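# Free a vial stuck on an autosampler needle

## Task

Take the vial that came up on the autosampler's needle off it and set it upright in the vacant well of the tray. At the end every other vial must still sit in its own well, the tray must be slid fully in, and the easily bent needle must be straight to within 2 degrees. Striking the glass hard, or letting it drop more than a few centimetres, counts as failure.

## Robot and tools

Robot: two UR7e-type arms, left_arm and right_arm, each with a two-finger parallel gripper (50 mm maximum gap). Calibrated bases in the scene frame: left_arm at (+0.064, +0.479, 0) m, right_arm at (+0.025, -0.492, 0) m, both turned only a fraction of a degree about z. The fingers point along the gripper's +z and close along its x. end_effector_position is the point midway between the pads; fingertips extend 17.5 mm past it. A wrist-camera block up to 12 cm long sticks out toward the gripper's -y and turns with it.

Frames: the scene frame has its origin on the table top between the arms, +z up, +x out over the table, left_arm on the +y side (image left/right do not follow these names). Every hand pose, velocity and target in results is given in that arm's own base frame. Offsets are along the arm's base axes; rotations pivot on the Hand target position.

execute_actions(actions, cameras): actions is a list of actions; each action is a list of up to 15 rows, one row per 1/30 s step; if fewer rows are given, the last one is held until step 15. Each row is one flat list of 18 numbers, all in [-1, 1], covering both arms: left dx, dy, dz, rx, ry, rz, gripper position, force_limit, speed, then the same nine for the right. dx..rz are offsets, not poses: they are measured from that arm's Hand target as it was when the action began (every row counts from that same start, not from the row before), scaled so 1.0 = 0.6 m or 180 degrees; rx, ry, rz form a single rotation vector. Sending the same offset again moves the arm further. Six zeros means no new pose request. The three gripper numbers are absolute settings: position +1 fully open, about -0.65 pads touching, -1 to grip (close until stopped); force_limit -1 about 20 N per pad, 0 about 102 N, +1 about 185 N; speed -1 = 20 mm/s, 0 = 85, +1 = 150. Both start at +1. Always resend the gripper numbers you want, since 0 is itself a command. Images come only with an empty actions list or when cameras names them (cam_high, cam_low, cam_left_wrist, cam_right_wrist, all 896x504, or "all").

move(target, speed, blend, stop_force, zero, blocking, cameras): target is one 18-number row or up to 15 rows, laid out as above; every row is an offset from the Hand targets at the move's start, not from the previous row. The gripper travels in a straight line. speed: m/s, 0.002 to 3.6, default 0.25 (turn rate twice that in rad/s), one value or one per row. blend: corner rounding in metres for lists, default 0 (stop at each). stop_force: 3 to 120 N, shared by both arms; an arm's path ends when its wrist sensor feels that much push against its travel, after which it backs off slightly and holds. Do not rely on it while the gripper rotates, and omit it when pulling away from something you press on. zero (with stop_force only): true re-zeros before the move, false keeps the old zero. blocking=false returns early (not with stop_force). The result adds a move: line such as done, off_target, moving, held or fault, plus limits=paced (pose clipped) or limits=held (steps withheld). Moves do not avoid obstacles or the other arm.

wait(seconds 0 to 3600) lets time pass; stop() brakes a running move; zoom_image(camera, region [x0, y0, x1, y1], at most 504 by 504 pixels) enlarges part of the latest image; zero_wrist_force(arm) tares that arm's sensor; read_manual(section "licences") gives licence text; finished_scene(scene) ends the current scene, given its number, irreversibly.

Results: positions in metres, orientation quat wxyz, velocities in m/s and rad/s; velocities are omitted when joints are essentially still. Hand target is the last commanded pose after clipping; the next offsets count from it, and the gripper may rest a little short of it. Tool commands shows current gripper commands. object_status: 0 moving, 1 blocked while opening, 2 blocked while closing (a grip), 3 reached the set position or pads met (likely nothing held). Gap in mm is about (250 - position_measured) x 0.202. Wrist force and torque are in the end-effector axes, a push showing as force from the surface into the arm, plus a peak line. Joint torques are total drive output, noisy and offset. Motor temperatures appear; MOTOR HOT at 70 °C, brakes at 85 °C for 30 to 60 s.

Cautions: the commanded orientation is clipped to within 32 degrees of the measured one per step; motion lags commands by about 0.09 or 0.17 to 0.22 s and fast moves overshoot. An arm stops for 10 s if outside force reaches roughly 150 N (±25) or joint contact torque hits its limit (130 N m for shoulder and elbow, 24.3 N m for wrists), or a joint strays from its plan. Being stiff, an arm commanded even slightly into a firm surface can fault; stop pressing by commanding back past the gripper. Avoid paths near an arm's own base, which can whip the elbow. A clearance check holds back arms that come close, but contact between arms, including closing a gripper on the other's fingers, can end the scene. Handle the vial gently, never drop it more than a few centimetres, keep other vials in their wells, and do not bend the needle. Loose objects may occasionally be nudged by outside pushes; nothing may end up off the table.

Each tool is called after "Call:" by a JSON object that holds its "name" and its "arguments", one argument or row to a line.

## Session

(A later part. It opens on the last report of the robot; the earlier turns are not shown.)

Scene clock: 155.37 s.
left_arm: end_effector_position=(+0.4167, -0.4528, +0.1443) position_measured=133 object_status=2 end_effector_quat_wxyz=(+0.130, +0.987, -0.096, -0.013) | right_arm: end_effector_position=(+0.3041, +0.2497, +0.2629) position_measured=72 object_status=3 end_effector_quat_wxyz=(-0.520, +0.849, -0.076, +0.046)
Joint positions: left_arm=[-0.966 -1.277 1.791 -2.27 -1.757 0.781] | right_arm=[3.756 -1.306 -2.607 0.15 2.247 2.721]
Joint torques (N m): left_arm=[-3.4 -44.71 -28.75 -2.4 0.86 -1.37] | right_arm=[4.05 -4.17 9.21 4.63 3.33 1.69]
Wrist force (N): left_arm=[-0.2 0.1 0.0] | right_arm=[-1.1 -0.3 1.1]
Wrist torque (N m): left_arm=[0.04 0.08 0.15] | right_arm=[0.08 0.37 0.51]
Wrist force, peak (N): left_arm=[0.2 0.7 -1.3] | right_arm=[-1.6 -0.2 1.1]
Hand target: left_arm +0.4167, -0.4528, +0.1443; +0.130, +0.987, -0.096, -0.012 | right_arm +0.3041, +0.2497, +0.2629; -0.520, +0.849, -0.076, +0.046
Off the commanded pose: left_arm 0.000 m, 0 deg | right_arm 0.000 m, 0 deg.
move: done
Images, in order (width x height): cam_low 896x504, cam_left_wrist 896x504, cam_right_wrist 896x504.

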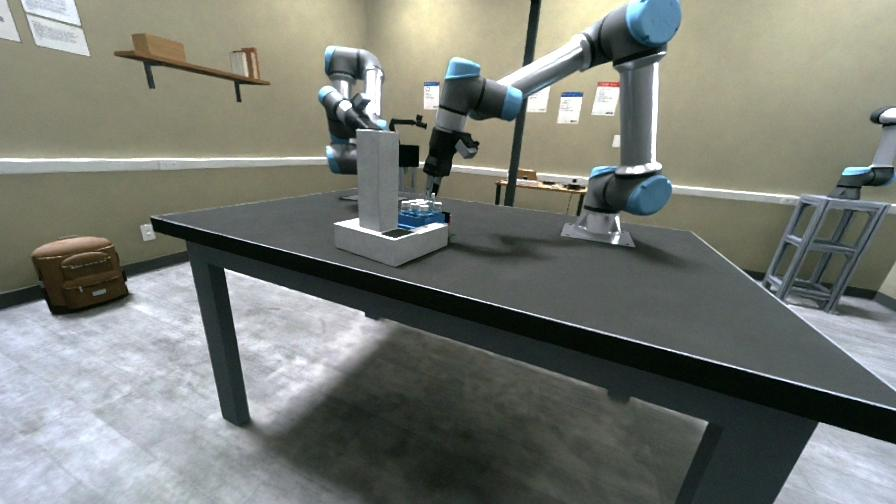

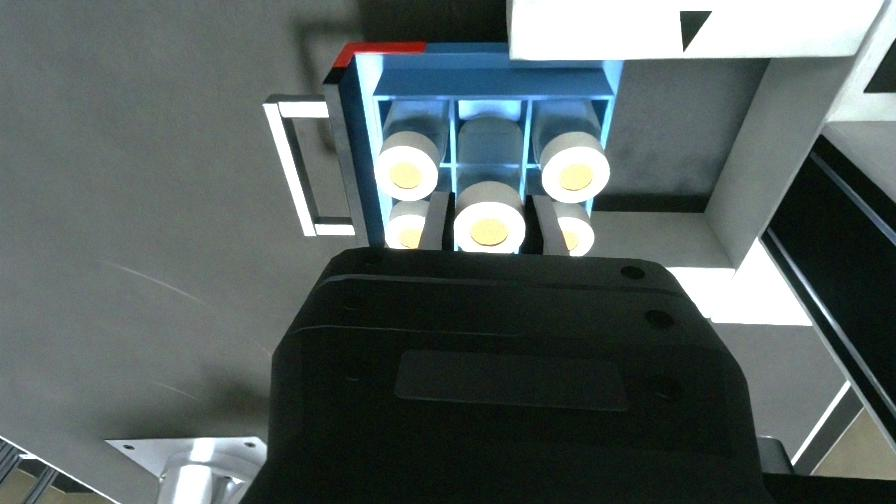

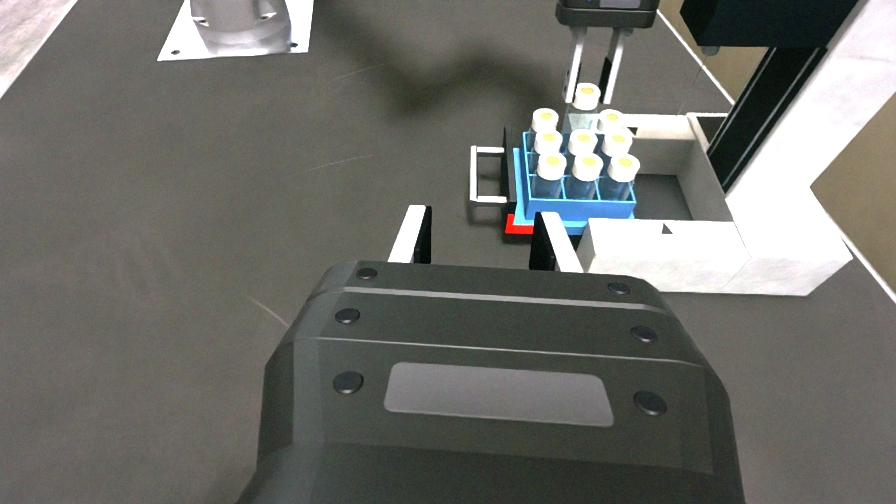

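Call:
{"name": "move", "arguments": {
  "target": [0,0,-0.013,0,0,0,-1,-0.8,-1,0,0,0,0,0,0,0.54,-1,-1],
  "speed": 0.02,
  "stop_force": 4,
  "cameras": ["cam_left_wrist","cam_right_wrist","cam_low"]
}}

Call:
{"name": "zoom_image", "arguments": {
  "camera": "cam_right_wrist",
  "region": [510, 60, 650, 220]
}}

Call:
{"name": "zoom_image", "arguments": {
  "camera": "cam_left_wrist",
  "region": [350, 40, 620, 260]
}}

Call:
{"name": "zoom_image", "arguments": {
  "camera": "cam_low",
  "region": [395, 180, 450, 235]
}}

Scene clock: 158.53 s.
left_arm: end_effector_position=(+0.4167, -0.4528, +0.1421) position_measured=133 object_status=2 end_effector_quat_wxyz=(+0.130, +0.987, -0.096, -0.012) | right_arm: end_effector_position=(+0.3041, +0.2497, +0.2629) position_measured=72 object_status=3 end_effector_quat_wxyz=(-0.520, +0.849, -0.076, +0.046)
Joint positions: left_arm=[-0.966 -1.274 1.794 -2.276 -1.757 0.781] | right_arm=[3.756 -1.306 -2.607 0.15 2.247 2.721]
Joint torques (N m): left_arm=[1.27 -42.41 -27.74 -3.86 0.16 1.78] | right_arm=[3.48 -4.18 9.73 4.56 3.19 1.73]
Wrist force (N): left_arm=[0.0 0.3 -4.2] | right_arm=[-1.1 -0.3 0.9]
Wrist torque (N m): left_arm=[0.05 0.01 0.15] | right_arm=[0.08 0.37 0.51]
Wrist force, peak (N): left_arm=[-2.2 1.1 -25.9] | right_arm=[-1.5 -0.3 1.2]
Hand target: left_arm +0.4167, -0.4528, +0.1421; +0.130, +0.987, -0.096, -0.012 (not the last commanded pose) | right_arm +0.3041, +0.2497, +0.2629; -0.520, +0.849, -0.076, +0.046
Off the commanded pose: left_arm 0.006 m, 0 deg | right_arm 0.000 m, 0 deg.
move: contact (left_arm)
Images, in order (width x height): cam_low 896x504, cam_left_wrist 896x504, cam_right_wrist 896x504.

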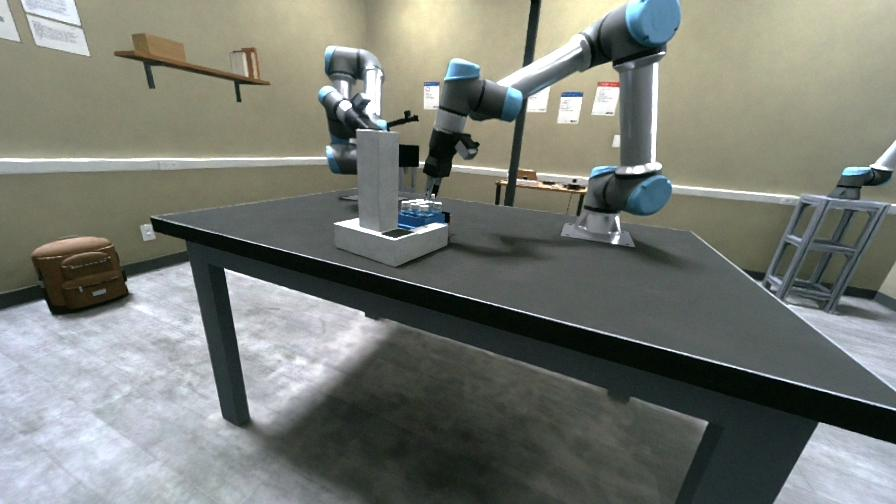

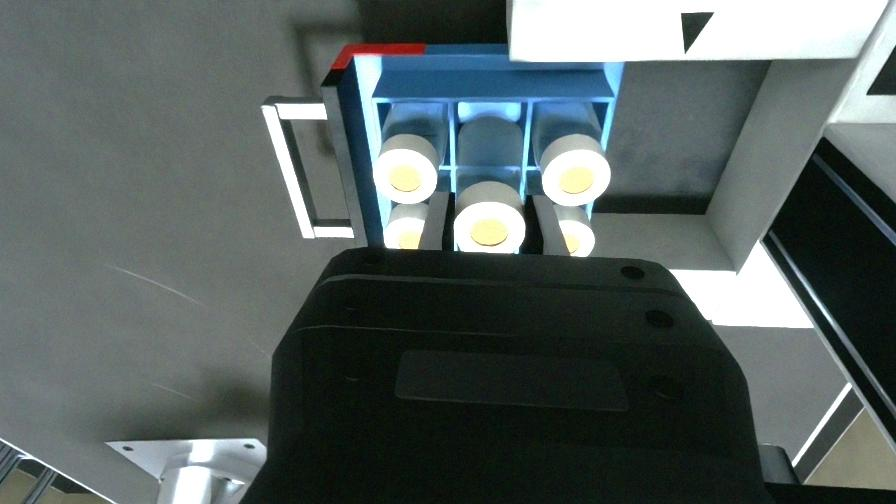

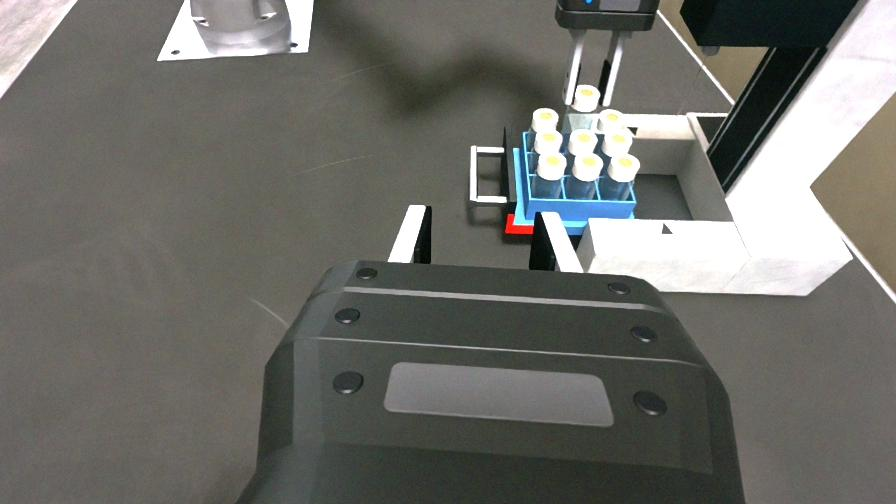

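Scaled by 3.150 from the camera's image (finer frame: 1280x720).

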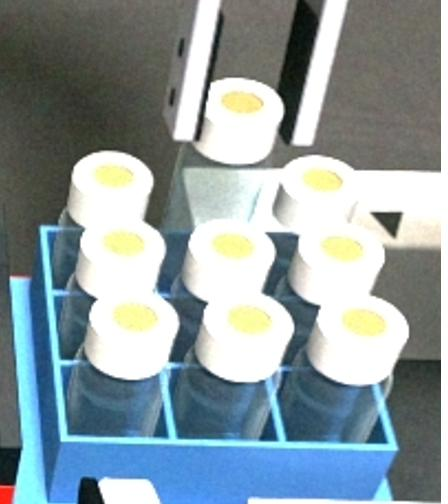

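Scaled by 1.867 from the camera's image (finer frame: 1280x720).

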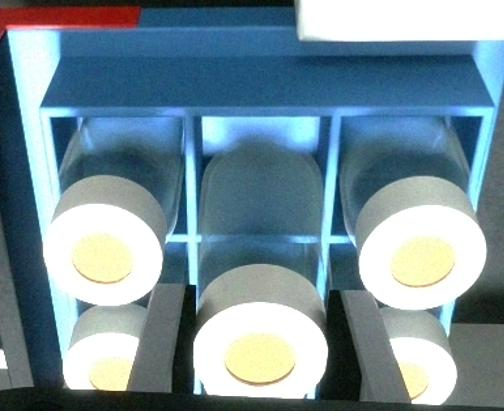

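Scaled by 9.164 from the camera's image (finer frame: 1280x720).

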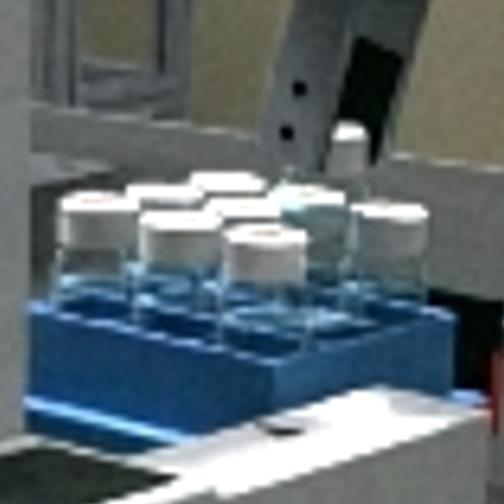

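Call:
{"name": "move", "arguments": {
  "target": [
    [0,0,0.006,0,0,0,-1,-0.8,-1,0,0,0,0,0,0,0.54,-1,-1],
    [0.00175,0.009,0.006,0,0,0,-1,-0.8,-1,0,0,0,0,0,0,0.54,-1,-1]
  ],
  "speed": 0.03
}}

Call:
{"name": "move", "arguments": {
  "target": [0,0,-0.019,0,0,0,-1,-0.8,-1,0,0,0,0,0,0,0.54,-1,-1],
  "speed": 0.015,
  "stop_force": 4,
  "cameras": ["cam_left_wrist","cam_right_wrist","cam_low"]
}}

Call:
{"name": "zoom_image", "arguments": {
  "camera": "cam_right_wrist",
  "region": [510, 60, 650, 220]
}}

Call:
{"name": "zoom_image", "arguments": {
  "camera": "cam_left_wrist",
  "region": [350, 40, 620, 260]
}}

Call:
{"name": "zoom_image", "arguments": {
  "camera": "cam_low",
  "region": [395, 180, 450, 235]
}}

Scene clock: 159.80 s.
left_arm: end_effector_position=(+0.4178, -0.4473, +0.1458) position_measured=133 object_status=2 end_effector_quat_wxyz=(+0.130, +0.987, -0.096, -0.012) | right_arm: end_effector_position=(+0.3041, +0.2497, +0.2629) position_measured=72 object_status=3 end_effector_quat_wxyz=(-0.520, +0.849, -0.076, +0.046)
Joint positions: left_arm=[-0.959 -1.285 1.798 -2.268 -1.758 0.788] | right_arm=[3.756 -1.306 -2.607 0.15 2.247 2.721]
Joint torques (N m): left_arm=[-10.86 -25.13 -28.62 -4.33 -0.93 -2.43] | right_arm=[4.24 -5.24 9.99 4.72 3.14 1.71]
Wrist force (N): left_arm=[0.0 0.0 -0.2] | right_arm=[-1.0 0.0 1.0]
Wrist torque (N m): left_arm=[0.02 0.05 -0.07] | right_arm=[0.13 0.35 0.51]
Wrist force, peak (N): left_arm=[-0.2 0.3 -4.3] | right_arm=[-1.4 0.1 1.4]
Hand target: left_arm +0.4178, -0.4474, +0.1457; +0.130, +0.987, -0.096, -0.012 | right_arm +0.3041, +0.2497, +0.2629; -0.520, +0.849, -0.076, +0.046
Off the commanded pose: left_arm 0.000 m, 0 deg | right_arm 0.000 m, 0 deg.
move: done

Scene clock: 161.17 s.
left_arm: end_effector_position=(+0.4178, -0.4475, +0.1421) position_measured=133 object_status=2 end_effector_quat_wxyz=(+0.130, +0.987, -0.096, -0.012) | right_arm: end_effector_position=(+0.3041, +0.2497, +0.2629) position_measured=72 object_status=3 end_effector_quat_wxyz=(-0.520, +0.849, -0.076, +0.046)
Joint positions: left_arm=[-0.959 -1.28 1.802 -2.277 -1.758 0.788] | right_arm=[3.756 -1.306 -2.607 0.15 2.247 2.721]
Joint torques (N m): left_arm=[5.55 -42.73 -27.67 -3.48 0.86 -2.23] | right_arm=[4.46 -4.96 11.41 4.61 3.13 1.77]
Wrist force (N): left_arm=[0.4 1.4 -2.3] | right_arm=[-0.9 -0.3 0.9]
Wrist torque (N m): left_arm=[0.08 0.06 0.00] | right_arm=[0.08 0.34 0.51]
Wrist force, peak (N): left_arm=[-0.2 6.6 -11.7] | right_arm=[-1.3 -0.4 1.3]
Hand target: left_arm +0.4178, -0.4475, +0.1422; +0.130, +0.987, -0.096, -0.012 (not the last commanded pose) | right_arm +0.3041, +0.2497, +0.2629; -0.520, +0.849, -0.076, +0.046
Off the commanded pose: left_arm 0.008 m, 0 deg | right_arm 0.000 m, 0 deg.
move: contact (left_arm)
Images, in order (width x height): cam_low 896x504, cam_left_wrist 896x504, cam_right_wrist 896x504.

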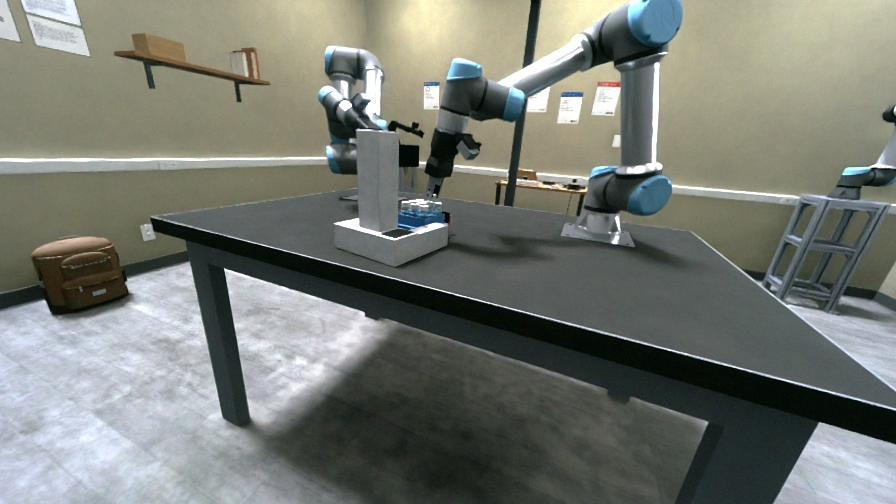

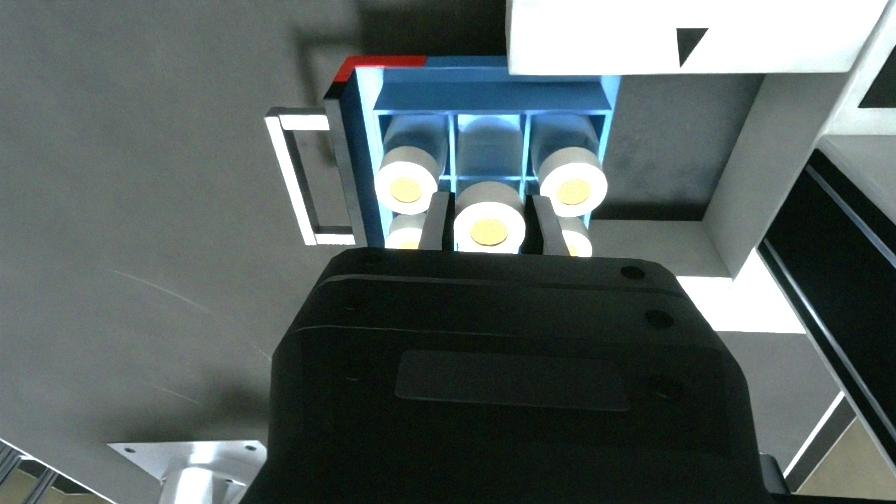

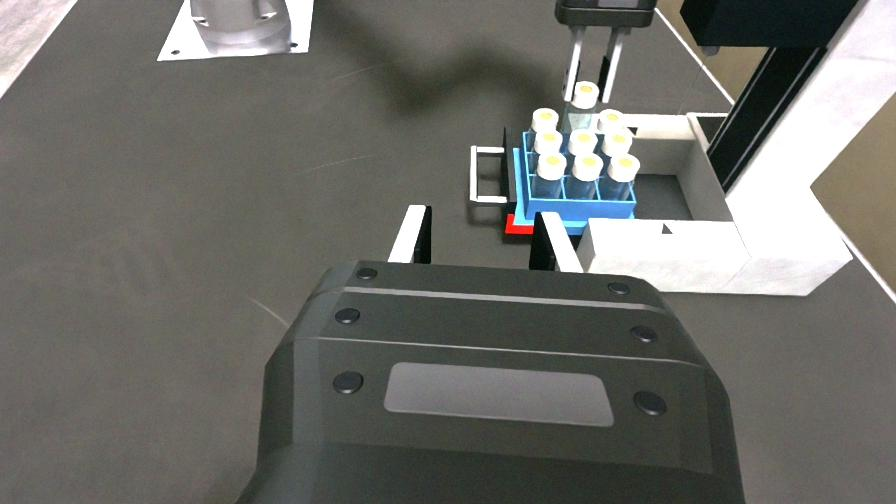

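Scaled by 3.150 from the camera's image (finer frame: 1280x720).

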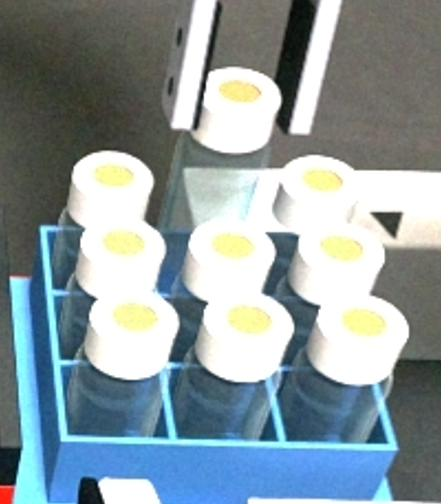

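Scaled by 1.867 from the camera's image (finer frame: 1280x720).

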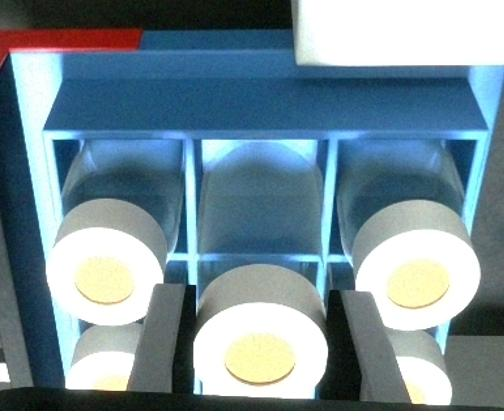

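Scaled by 9.164 from the camera's image (finer frame: 1280x720).

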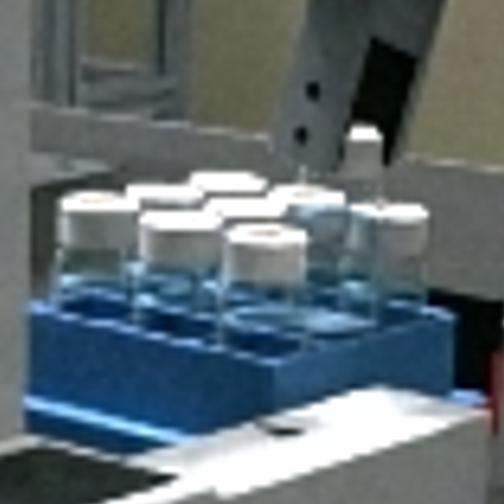

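Call:
{"name": "move", "arguments": {
  "target": [
    [0,0,0.004,0,0,0,-1,-0.8,-1,0,0,0,0,0,0,0.54,-1,-1],
    [-0.00065,-0.0033,0.004,0,0,0,-1,-0.8,-1,0,0,0,0,0,0,0.54,-1,-1]
  ],
  "speed": 0.03
}}

Call:
{"name": "move", "arguments": {
  "target": [0,0,-0.017,0,0,0,-1,-0.8,-1,0,0,0,0,0,0,0.54,-1,-1],
  "speed": 0.015,
  "stop_force": 4,
  "cameras": ["cam_left_wrist","cam_right_wrist"]
}}

Call:
{"name": "zoom_image", "arguments": {
  "camera": "cam_right_wrist",
  "region": [510, 60, 650, 220]
}}

Call:
{"name": "zoom_image", "arguments": {
  "camera": "cam_left_wrist",
  "region": [350, 40, 620, 260]
}}

Scene clock: 162.20 s.
left_arm: end_effector_position=(+0.4174, -0.4496, +0.1446) position_measured=133 object_status=2 end_effector_quat_wxyz=(+0.130, +0.987, -0.096, -0.012) | right_arm: end_effector_position=(+0.3041, +0.2497, +0.2629) position_measured=72 object_status=3 end_effector_quat_wxyz=(-0.520, +0.849, -0.076, +0.046)
Joint positions: left_arm=[-0.962 -1.281 1.796 -2.27 -1.758 0.785] | right_arm=[3.756 -1.306 -2.607 0.15 2.247 2.721]
Joint torques (N m): left_arm=[4.17 -39.53 -16.58 -4.43 0.7 0.35] | right_arm=[3.5 -3.89 11.03 4.61 3.22 1.72]
Wrist force (N): left_arm=[-0.4 0.2 -0.2] | right_arm=[-1.0 -0.2 0.8]
Wrist torque (N m): left_arm=[0.06 0.11 0.15] | right_arm=[0.10 0.34 0.51]
Wrist force, peak (N): left_arm=[0.3 1.2 -2.6] | right_arm=[-1.1 -0.1 1.6]
Hand target: left_arm +0.4174, -0.4494, +0.1446; +0.130, +0.987, -0.096, -0.012 | right_arm +0.3041, +0.2497, +0.2629; -0.520, +0.849, -0.076, +0.046
Off the commanded pose: left_arm 0.000 m, 0 deg | right_arm 0.000 m, 0 deg.
move: done

Scene clock: 163.97 s.
left_arm: end_effector_position=(+0.4174, -0.4494, +0.1344) position_measured=133 object_status=2 end_effector_quat_wxyz=(+0.130, +0.987, -0.096, -0.012) | right_arm: end_effector_position=(+0.3041, +0.2497, +0.2629) position_measured=72 object_status=3 end_effector_quat_wxyz=(-0.520, +0.849, -0.076, +0.046)
Joint positions: left_arm=[-0.962 -1.269 1.809 -2.296 -1.758 0.785] | right_arm=[3.756 -1.306 -2.607 0.15 2.247 2.721]
Joint torques (N m): left_arm=[9.21 -44.84 -28.77 -1.26 -1.33 2.15] | right_arm=[4.06 -5.66 11.86 4.72 3.22 1.83]
Wrist force (N): left_arm=[-0.2 0.2 0.1] | right_arm=[-1.5 0.1 1.2]
Wrist torque (N m): left_arm=[0.00 0.07 0.12] | right_arm=[0.14 0.43 0.51]
Wrist force, peak (N): left_arm=[0.2 0.8 0.1] | right_arm=[-1.6 0.1 1.2]
Hand target: left_arm +0.4174, -0.4494, +0.1344; +0.130, +0.987, -0.096, -0.012 | right_arm +0.3041, +0.2497, +0.2629; -0.520, +0.849, -0.076, +0.046
Off the commanded pose: left_arm 0.000 m, 0 deg | right_arm 0.000 m, 0 deg.
move: done

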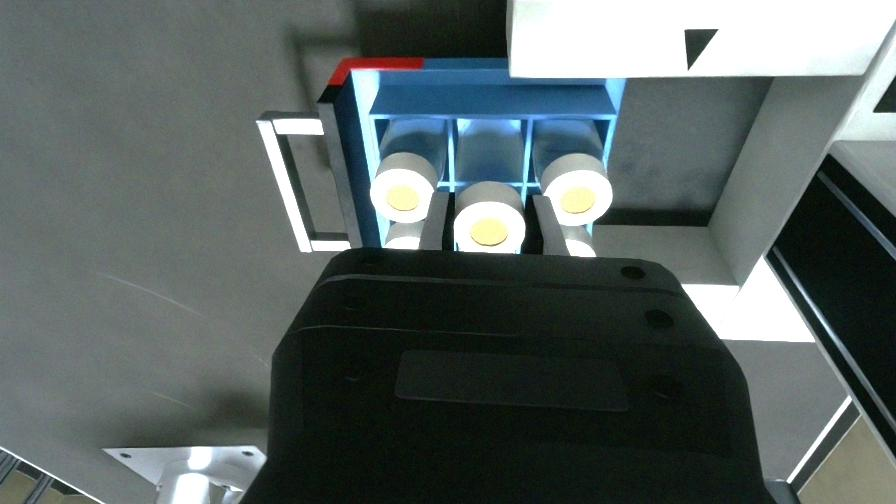

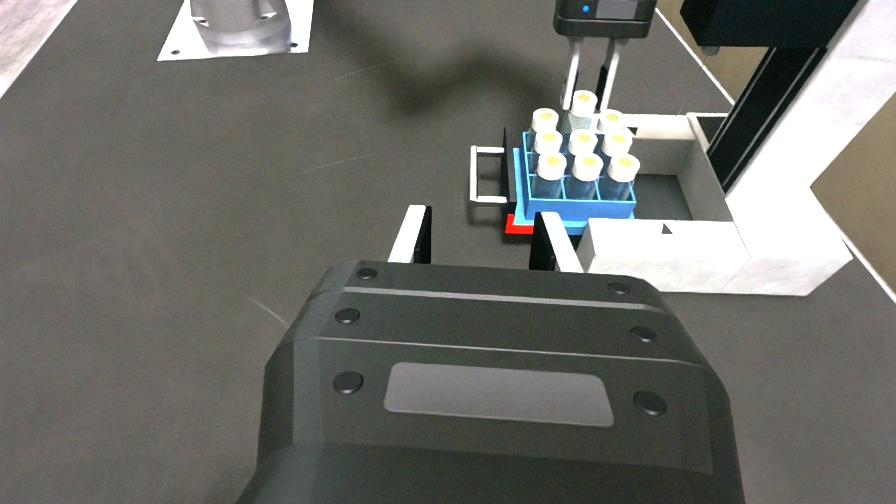

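Scaled by 3.150 from the camera's image (finer frame: 1280x720).

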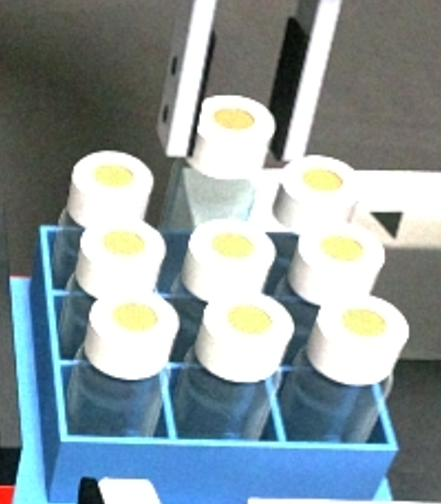

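Scaled by 1.867 from the camera's image (finer frame: 1280x720).

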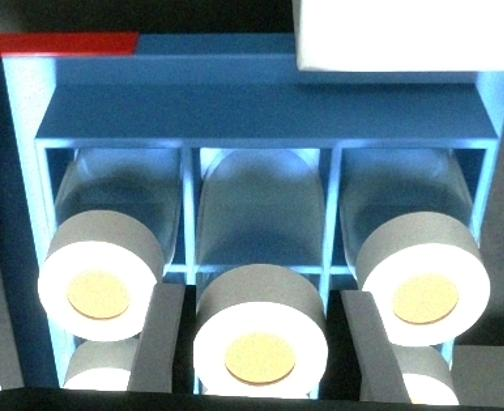

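Call:
{"name": "move", "arguments": {
  "target": [0,0,-0.0117,0,0,0,-1,-0.8,-1,0,0,0,0,0,0,0.54,-1,-1],
  "speed": 0.015,
  "stop_force": 4,
  "cameras": ["cam_left_wrist","cam_right_wrist","cam_low"]
}}

Call:
{"name": "zoom_image", "arguments": {
  "camera": "cam_right_wrist",
  "region": [510, 60, 650, 220]
}}

Call:
{"name": "zoom_image", "arguments": {
  "camera": "cam_low",
  "region": [395, 180, 450, 235]
}}

Scene clock: 165.97 s.
left_arm: end_effector_position=(+0.4174, -0.4494, +0.1273) position_measured=133 object_status=2 end_effector_quat_wxyz=(+0.130, +0.987, -0.096, -0.012) | right_arm: end_effector_position=(+0.3041, +0.2497, +0.2629) position_measured=72 object_status=3 end_effector_quat_wxyz=(-0.520, +0.849, -0.076, +0.046)
Joint positions: left_arm=[-0.962 -1.26 1.818 -2.314 -1.758 0.785] | right_arm=[3.756 -1.306 -2.607 0.15 2.247 2.721]
Joint torques (N m): left_arm=[9.14 -44.78 -28.41 -1.42 -1.38 1.7] | right_arm=[4.06 -4.34 12.72 4.51 3.26 1.91]
Wrist force (N): left_arm=[0.1 0.4 0.1] | right_arm=[-1.1 0.0 0.9]
Wrist torque (N m): left_arm=[0.02 0.02 0.12] | right_arm=[0.13 0.37 0.51]
Wrist force, peak (N): left_arm=[-0.1 1.0 -0.3] | right_arm=[-1.7 -0.2 1.2]
Hand target: left_arm +0.4174, -0.4494, +0.1273; +0.130, +0.987, -0.096, -0.012 | right_arm +0.3041, +0.2497, +0.2629; -0.520, +0.849, -0.076, +0.046
Off the commanded pose: left_arm 0.000 m, 0 deg | right_arm 0.000 m, 0 deg.
move: done
Images, in order (width x height): cam_low 896x504, cam_left_wrist 896x504, cam_right_wrist 896x504.

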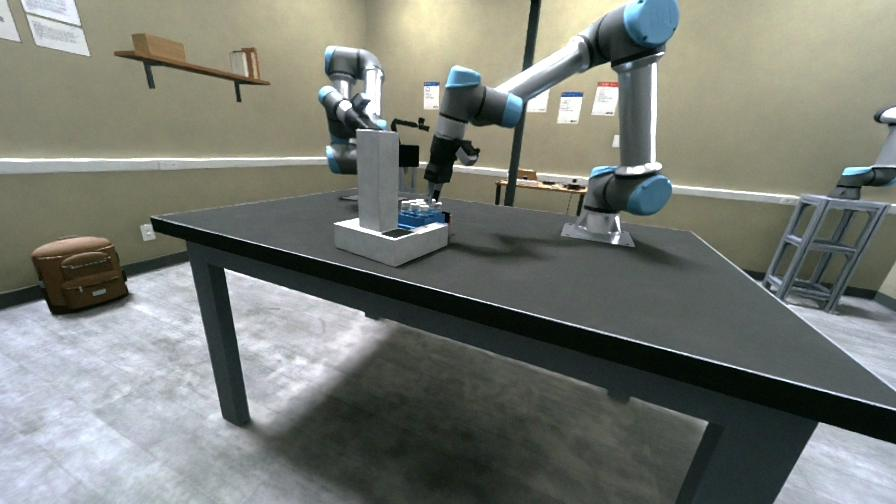

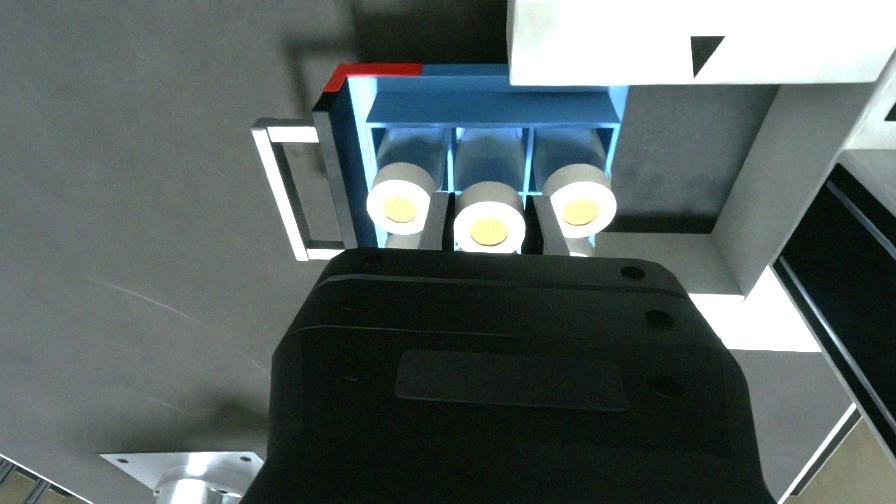

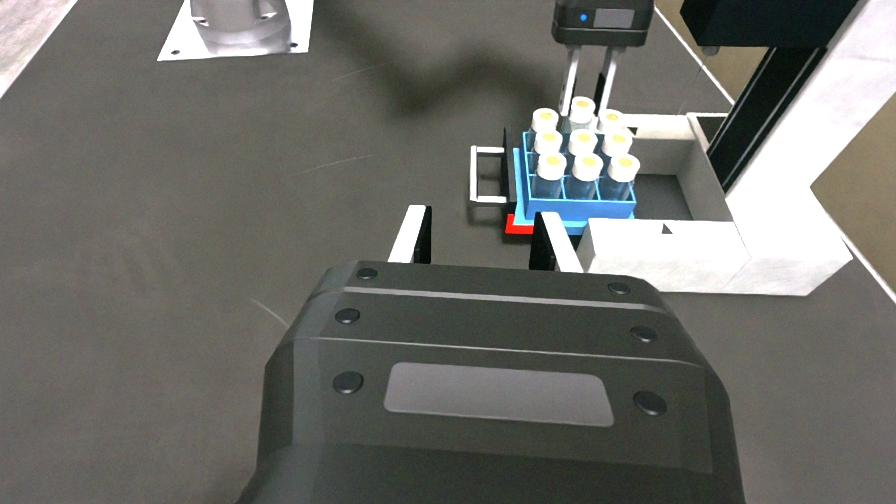

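Scaled by 3.150 from the camera's image (finer frame: 1280x720).

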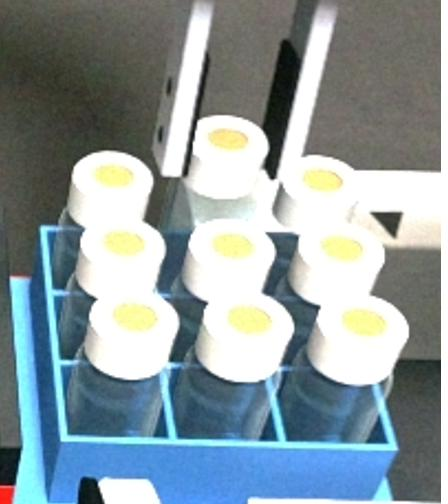

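Scaled by 9.164 from the camera's image (finer frame: 1280x720).

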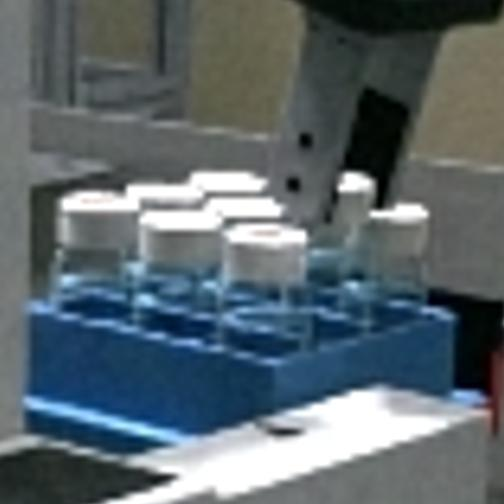

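Call:
{"name": "move", "arguments": {
  "target": [0,0,-0.01,0,0,0,-1,-0.8,-1,0,0,0,0,0,0,0.54,-1,-1],
  "speed": 0.012,
  "stop_force": 4
}}

Call:
{"name": "move", "arguments": {
  "target": [0,0,0,0,0,0,0.168,-1,-1,0,0,0,0,0,0,0.54,-1,-1],
  "cameras": ["cam_left_wrist","cam_right_wrist","cam_low"]
}}

Call:
{"name": "zoom_image", "arguments": {
  "camera": "cam_right_wrist",
  "region": [510, 60, 650, 220]
}}

Call:
{"name": "zoom_image", "arguments": {
  "camera": "cam_left_wrist",
  "region": [350, 40, 620, 260]
}}

Scene clock: 168.40 s.
left_arm: end_effector_position=(+0.4174, -0.4494, +0.1213) position_measured=133 object_status=2 end_effector_quat_wxyz=(+0.130, +0.987, -0.096, -0.012) | right_arm: end_effector_position=(+0.3041, +0.2497, +0.2629) position_measured=72 object_status=3 end_effector_quat_wxyz=(-0.520, +0.849, -0.076, +0.046)
Joint positions: left_arm=[-0.962 -1.252 1.825 -2.329 -1.758 0.785] | right_arm=[3.756 -1.306 -2.607 0.15 2.247 2.721]
Joint torques (N m): left_arm=[8.65 -45.38 -28.64 -1.48 -1.36 0.98] | right_arm=[4.32 -4.92 13.56 4.49 3.15 1.63]
Wrist force (N): left_arm=[-0.1 0.6 0.0] | right_arm=[-1.4 0.1 1.2]
Wrist torque (N m): left_arm=[0.04 0.06 0.12] | right_arm=[0.14 0.41 0.51]
Wrist force, peak (N): left_arm=[-0.2 1.2 -0.3] | right_arm=[-1.5 -0.1 1.1]
Hand target: left_arm +0.4174, -0.4494, +0.1213; +0.130, +0.987, -0.096, -0.012 | right_arm +0.3041, +0.2497, +0.2629; -0.520, +0.849, -0.076, +0.046
Off the commanded pose: left_arm 0.000 m, 0 deg | right_arm 0.000 m, 0 deg.
move: done

Scene clock: 168.90 s.
left_arm: end_effector_position=(+0.4174, -0.4494, +0.1213) position_measured=127 object_status=3 end_effector_quat_wxyz=(+0.130, +0.987, -0.096, -0.012) | right_arm: end_effector_position=(+0.3041, +0.2497, +0.2629) position_measured=72 object_status=3 end_effector_quat_wxyz=(-0.520, +0.849, -0.076, +0.046)
Joint positions: left_arm=[-0.962 -1.252 1.825 -2.329 -1.758 0.785] | right_arm=[3.756 -1.306 -2.607 0.15 2.247 2.721]
Joint torques (N m): left_arm=[7.83 -44.61 -27.71 -1.71 -1.39 0.83] | right_arm=[3.8 -4.48 13.93 4.62 3.08 1.65]
Wrist force (N): left_arm=[-0.1 0.3 -0.6] | right_arm=[-1.1 0.2 1.2]
Wrist torque (N m): left_arm=[0.05 0.07 0.12] | right_arm=[0.15 0.35 0.50]
Wrist force, peak (N): left_arm=[-0.1 0.2 -0.7] | right_arm=[-1.5 0.0 1.1]
Hand target: left_arm +0.4174, -0.4494, +0.1213; +0.130, +0.987, -0.096, -0.012 | right_arm +0.3041, +0.2497, +0.2629; -0.520, +0.849, -0.076, +0.046
Off the commanded pose: left_arm 0.000 m, 0 deg | right_arm 0.000 m, 0 deg.
move: done
Images, in order (width x height): cam_low 896x504, cam_left_wrist 896x504, cam_right_wrist 896x504.

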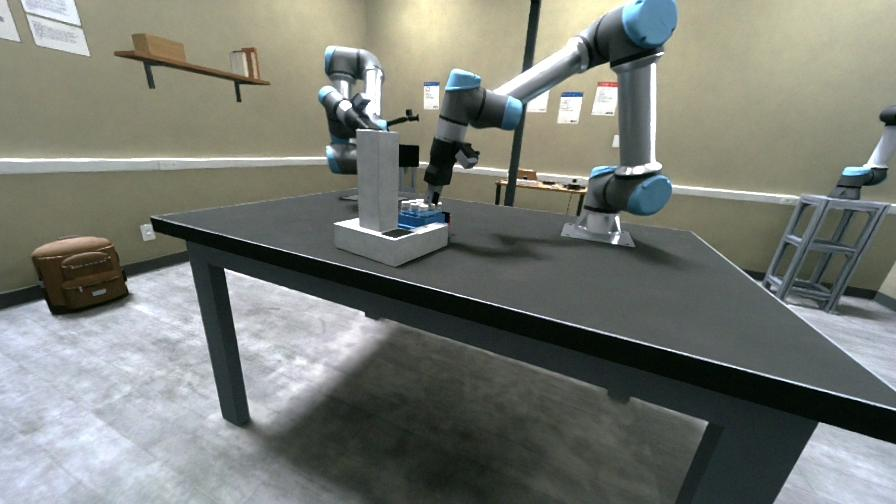

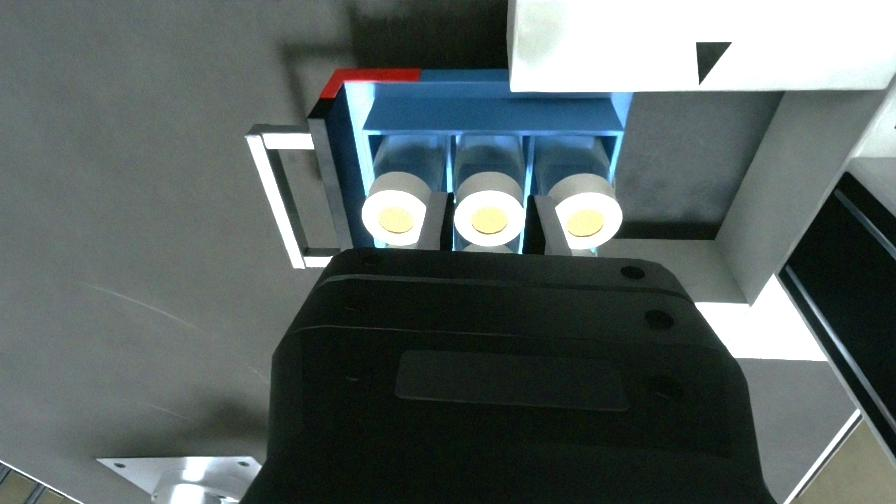

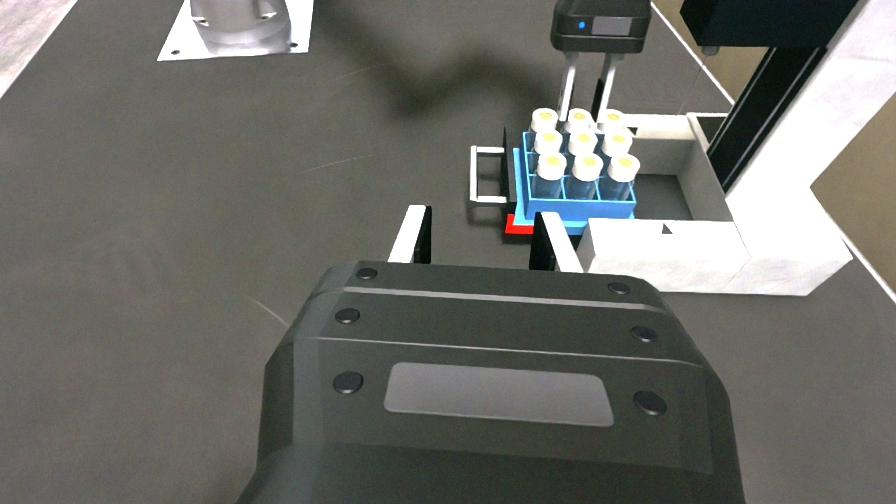

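Scaled by 3.150 from the camera's image (finer frame: 1280x720).

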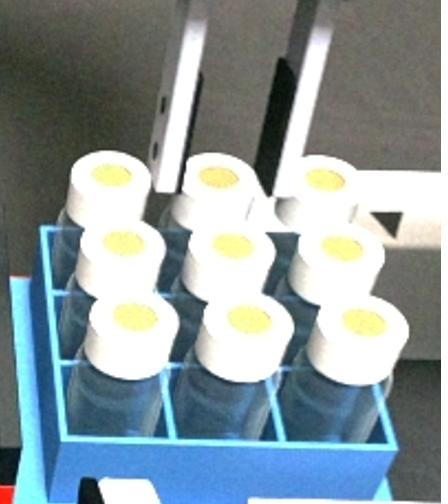

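Scaled by 1.867 from the camera's image (finer frame: 1280x720).

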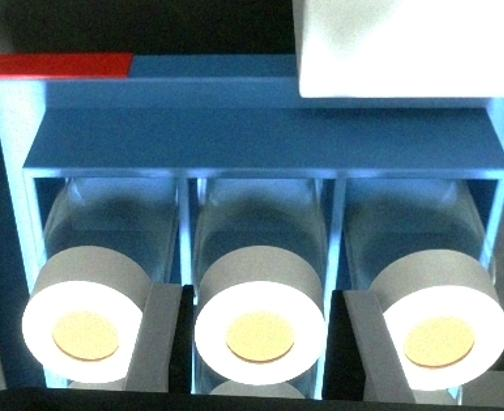

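Call:
{"name": "move", "arguments": {
  "target": [
    [0,0,0.1,0,0,0,0.168,-1,-1,0,0,0,0,0,0,0.54,-1,-1],
    [-0.1,0.35,0.3,0,0,0,0.168,-1,-1,0,0,0,0,0,0,0.54,-1,-1]
  ],
  "speed": [0.05,0.3],
  "blend": [0.02,0]
}}

Call:
{"name": "move", "arguments": {
  "target": [
    [0,0,0,0,0,0,0.168,-1,-1,0.0753,0.2,0.05,-0.344,0.062,0,0.54,-1,-1],
    [0,0,0,0,0,0,0.168,-1,-1,0.0753,0.43,-0.105,-0.344,0.062,0,0.14,-1,-1]
  ],
  "speed": 0.3,
  "cameras": ["all"]
}}

Call:
{"name": "zoom_image", "arguments": {
  "camera": "cam_high",
  "region": [390, 180, 510, 300]
}}

Scene clock: 172.80 s.
left_arm: end_effector_position=(+0.3575, -0.2396, +0.3013) position_measured=127 object_status=3 end_effector_quat_wxyz=(+0.130, +0.987, -0.096, -0.012) | right_arm: end_effector_position=(+0.3041, +0.2497, +0.2629) position_measured=72 object_status=3 end_effector_quat_wxyz=(-0.520, +0.849, -0.076, +0.046)
Joint positions: left_arm=[-0.771 -1.814 1.911 -1.813 -1.789 0.977] | right_arm=[3.756 -1.306 -2.607 0.15 2.247 2.721]
Joint torques (N m): left_arm=[3.43 -22.69 -21.63 -1.29 1.09 -0.91] | right_arm=[3.05 -4.57 14.71 4.61 3.13 1.75]
Wrist force (N): left_arm=[0.2 0.5 -0.1] | right_arm=[-1.3 0.0 1.1]
Wrist torque (N m): left_arm=[0.04 0.02 0.12] | right_arm=[0.13 0.40 0.51]
Wrist force, peak (N): left_arm=[-1.5 -2.1 -3.0] | right_arm=[-1.4 -0.3 1.4]
Hand target: left_arm +0.3574, -0.2394, +0.3013; +0.130, +0.987, -0.096, -0.012 | right_arm +0.3041, +0.2497, +0.2629; -0.520, +0.849, -0.076, +0.046
Off the commanded pose: left_arm 0.000 m, 0 deg | right_arm 0.000 m, 0 deg.
move: done

Scene clock: 176.77 s.
left_arm: end_effector_position=(+0.3574, -0.2394, +0.3013) position_measured=127 object_status=3 end_effector_quat_wxyz=(+0.130, +0.987, -0.096, -0.012) | right_arm: end_effector_position=(+0.3493, +0.5077, +0.1999) position_measured=132 object_status=3 end_effector_quat_wxyz=(-0.001, +0.996, -0.089, +0.000)
Joint positions: left_arm=[-0.771 -1.814 1.911 -1.813 -1.789 0.977] | right_arm=[4.328 -1.87 -1.556 -1.286 1.571 2.935]
Joint torques (N m): left_arm=[10.12 -23.87 -17.37 -1.31 0.98 2.39] | right_arm=[1.86 24.97 12.12 4.33 -3.07 1.73]
Wrist force (N): left_arm=[0.1 0.3 -0.5] | right_arm=[-0.5 0.1 0.3]
Wrist torque (N m): left_arm=[0.01 0.04 0.12] | right_arm=[0.08 -0.13 -0.03]
Wrist force, peak (N): left_arm=[0.2 0.8 -0.4] | right_arm=[0.3 3.9 -1.5]
Hand target: left_arm +0.3574, -0.2394, +0.3013; +0.130, +0.987, -0.096, -0.012 | right_arm +0.3493, +0.5077, +0.1999; -0.001, +0.996, -0.089, +0.000
Off the commanded pose: left_arm 0.000 m, 0 deg | right_arm 0.000 m, 0 deg.
move: done

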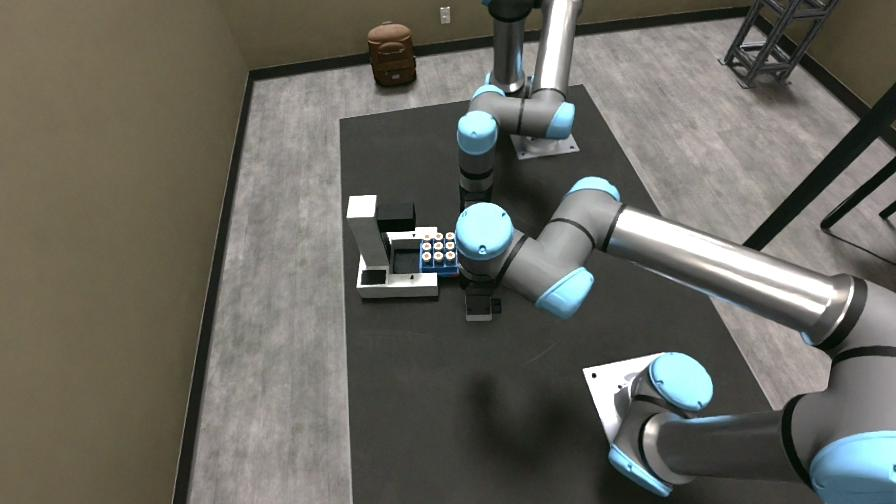

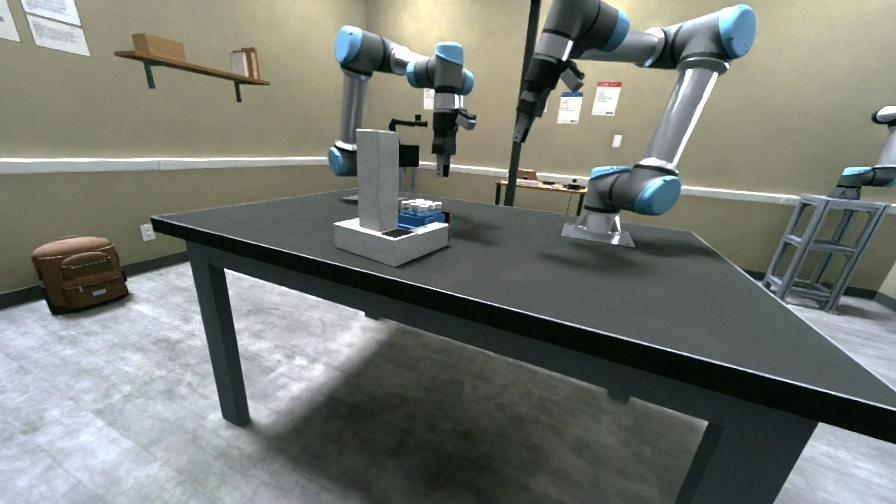

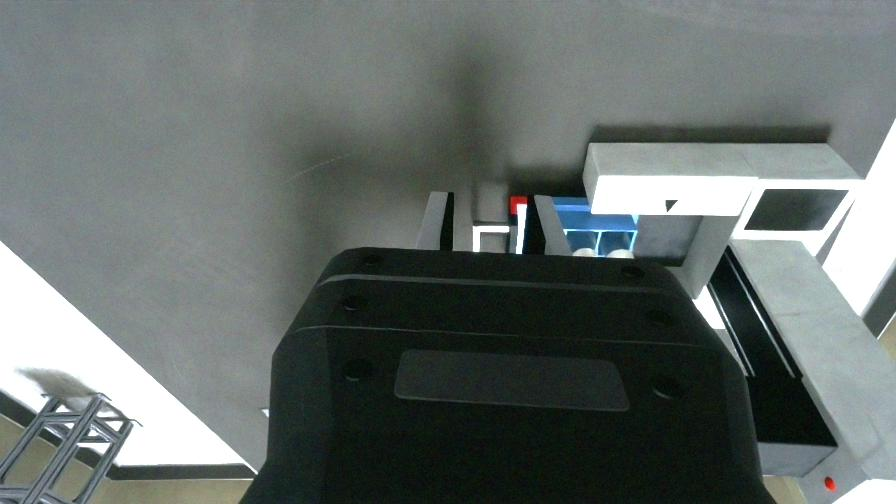

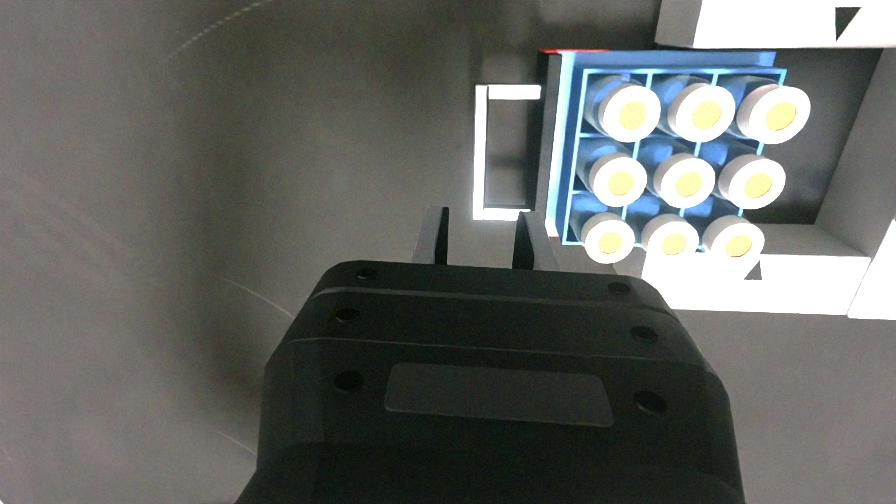

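Scaled by 4.200 from the camera's image (finer frame: 1280x720).

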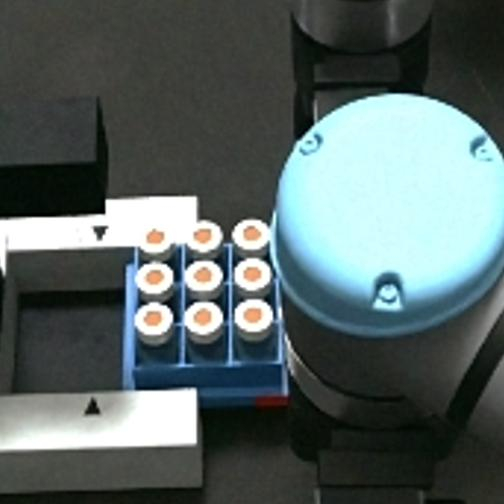

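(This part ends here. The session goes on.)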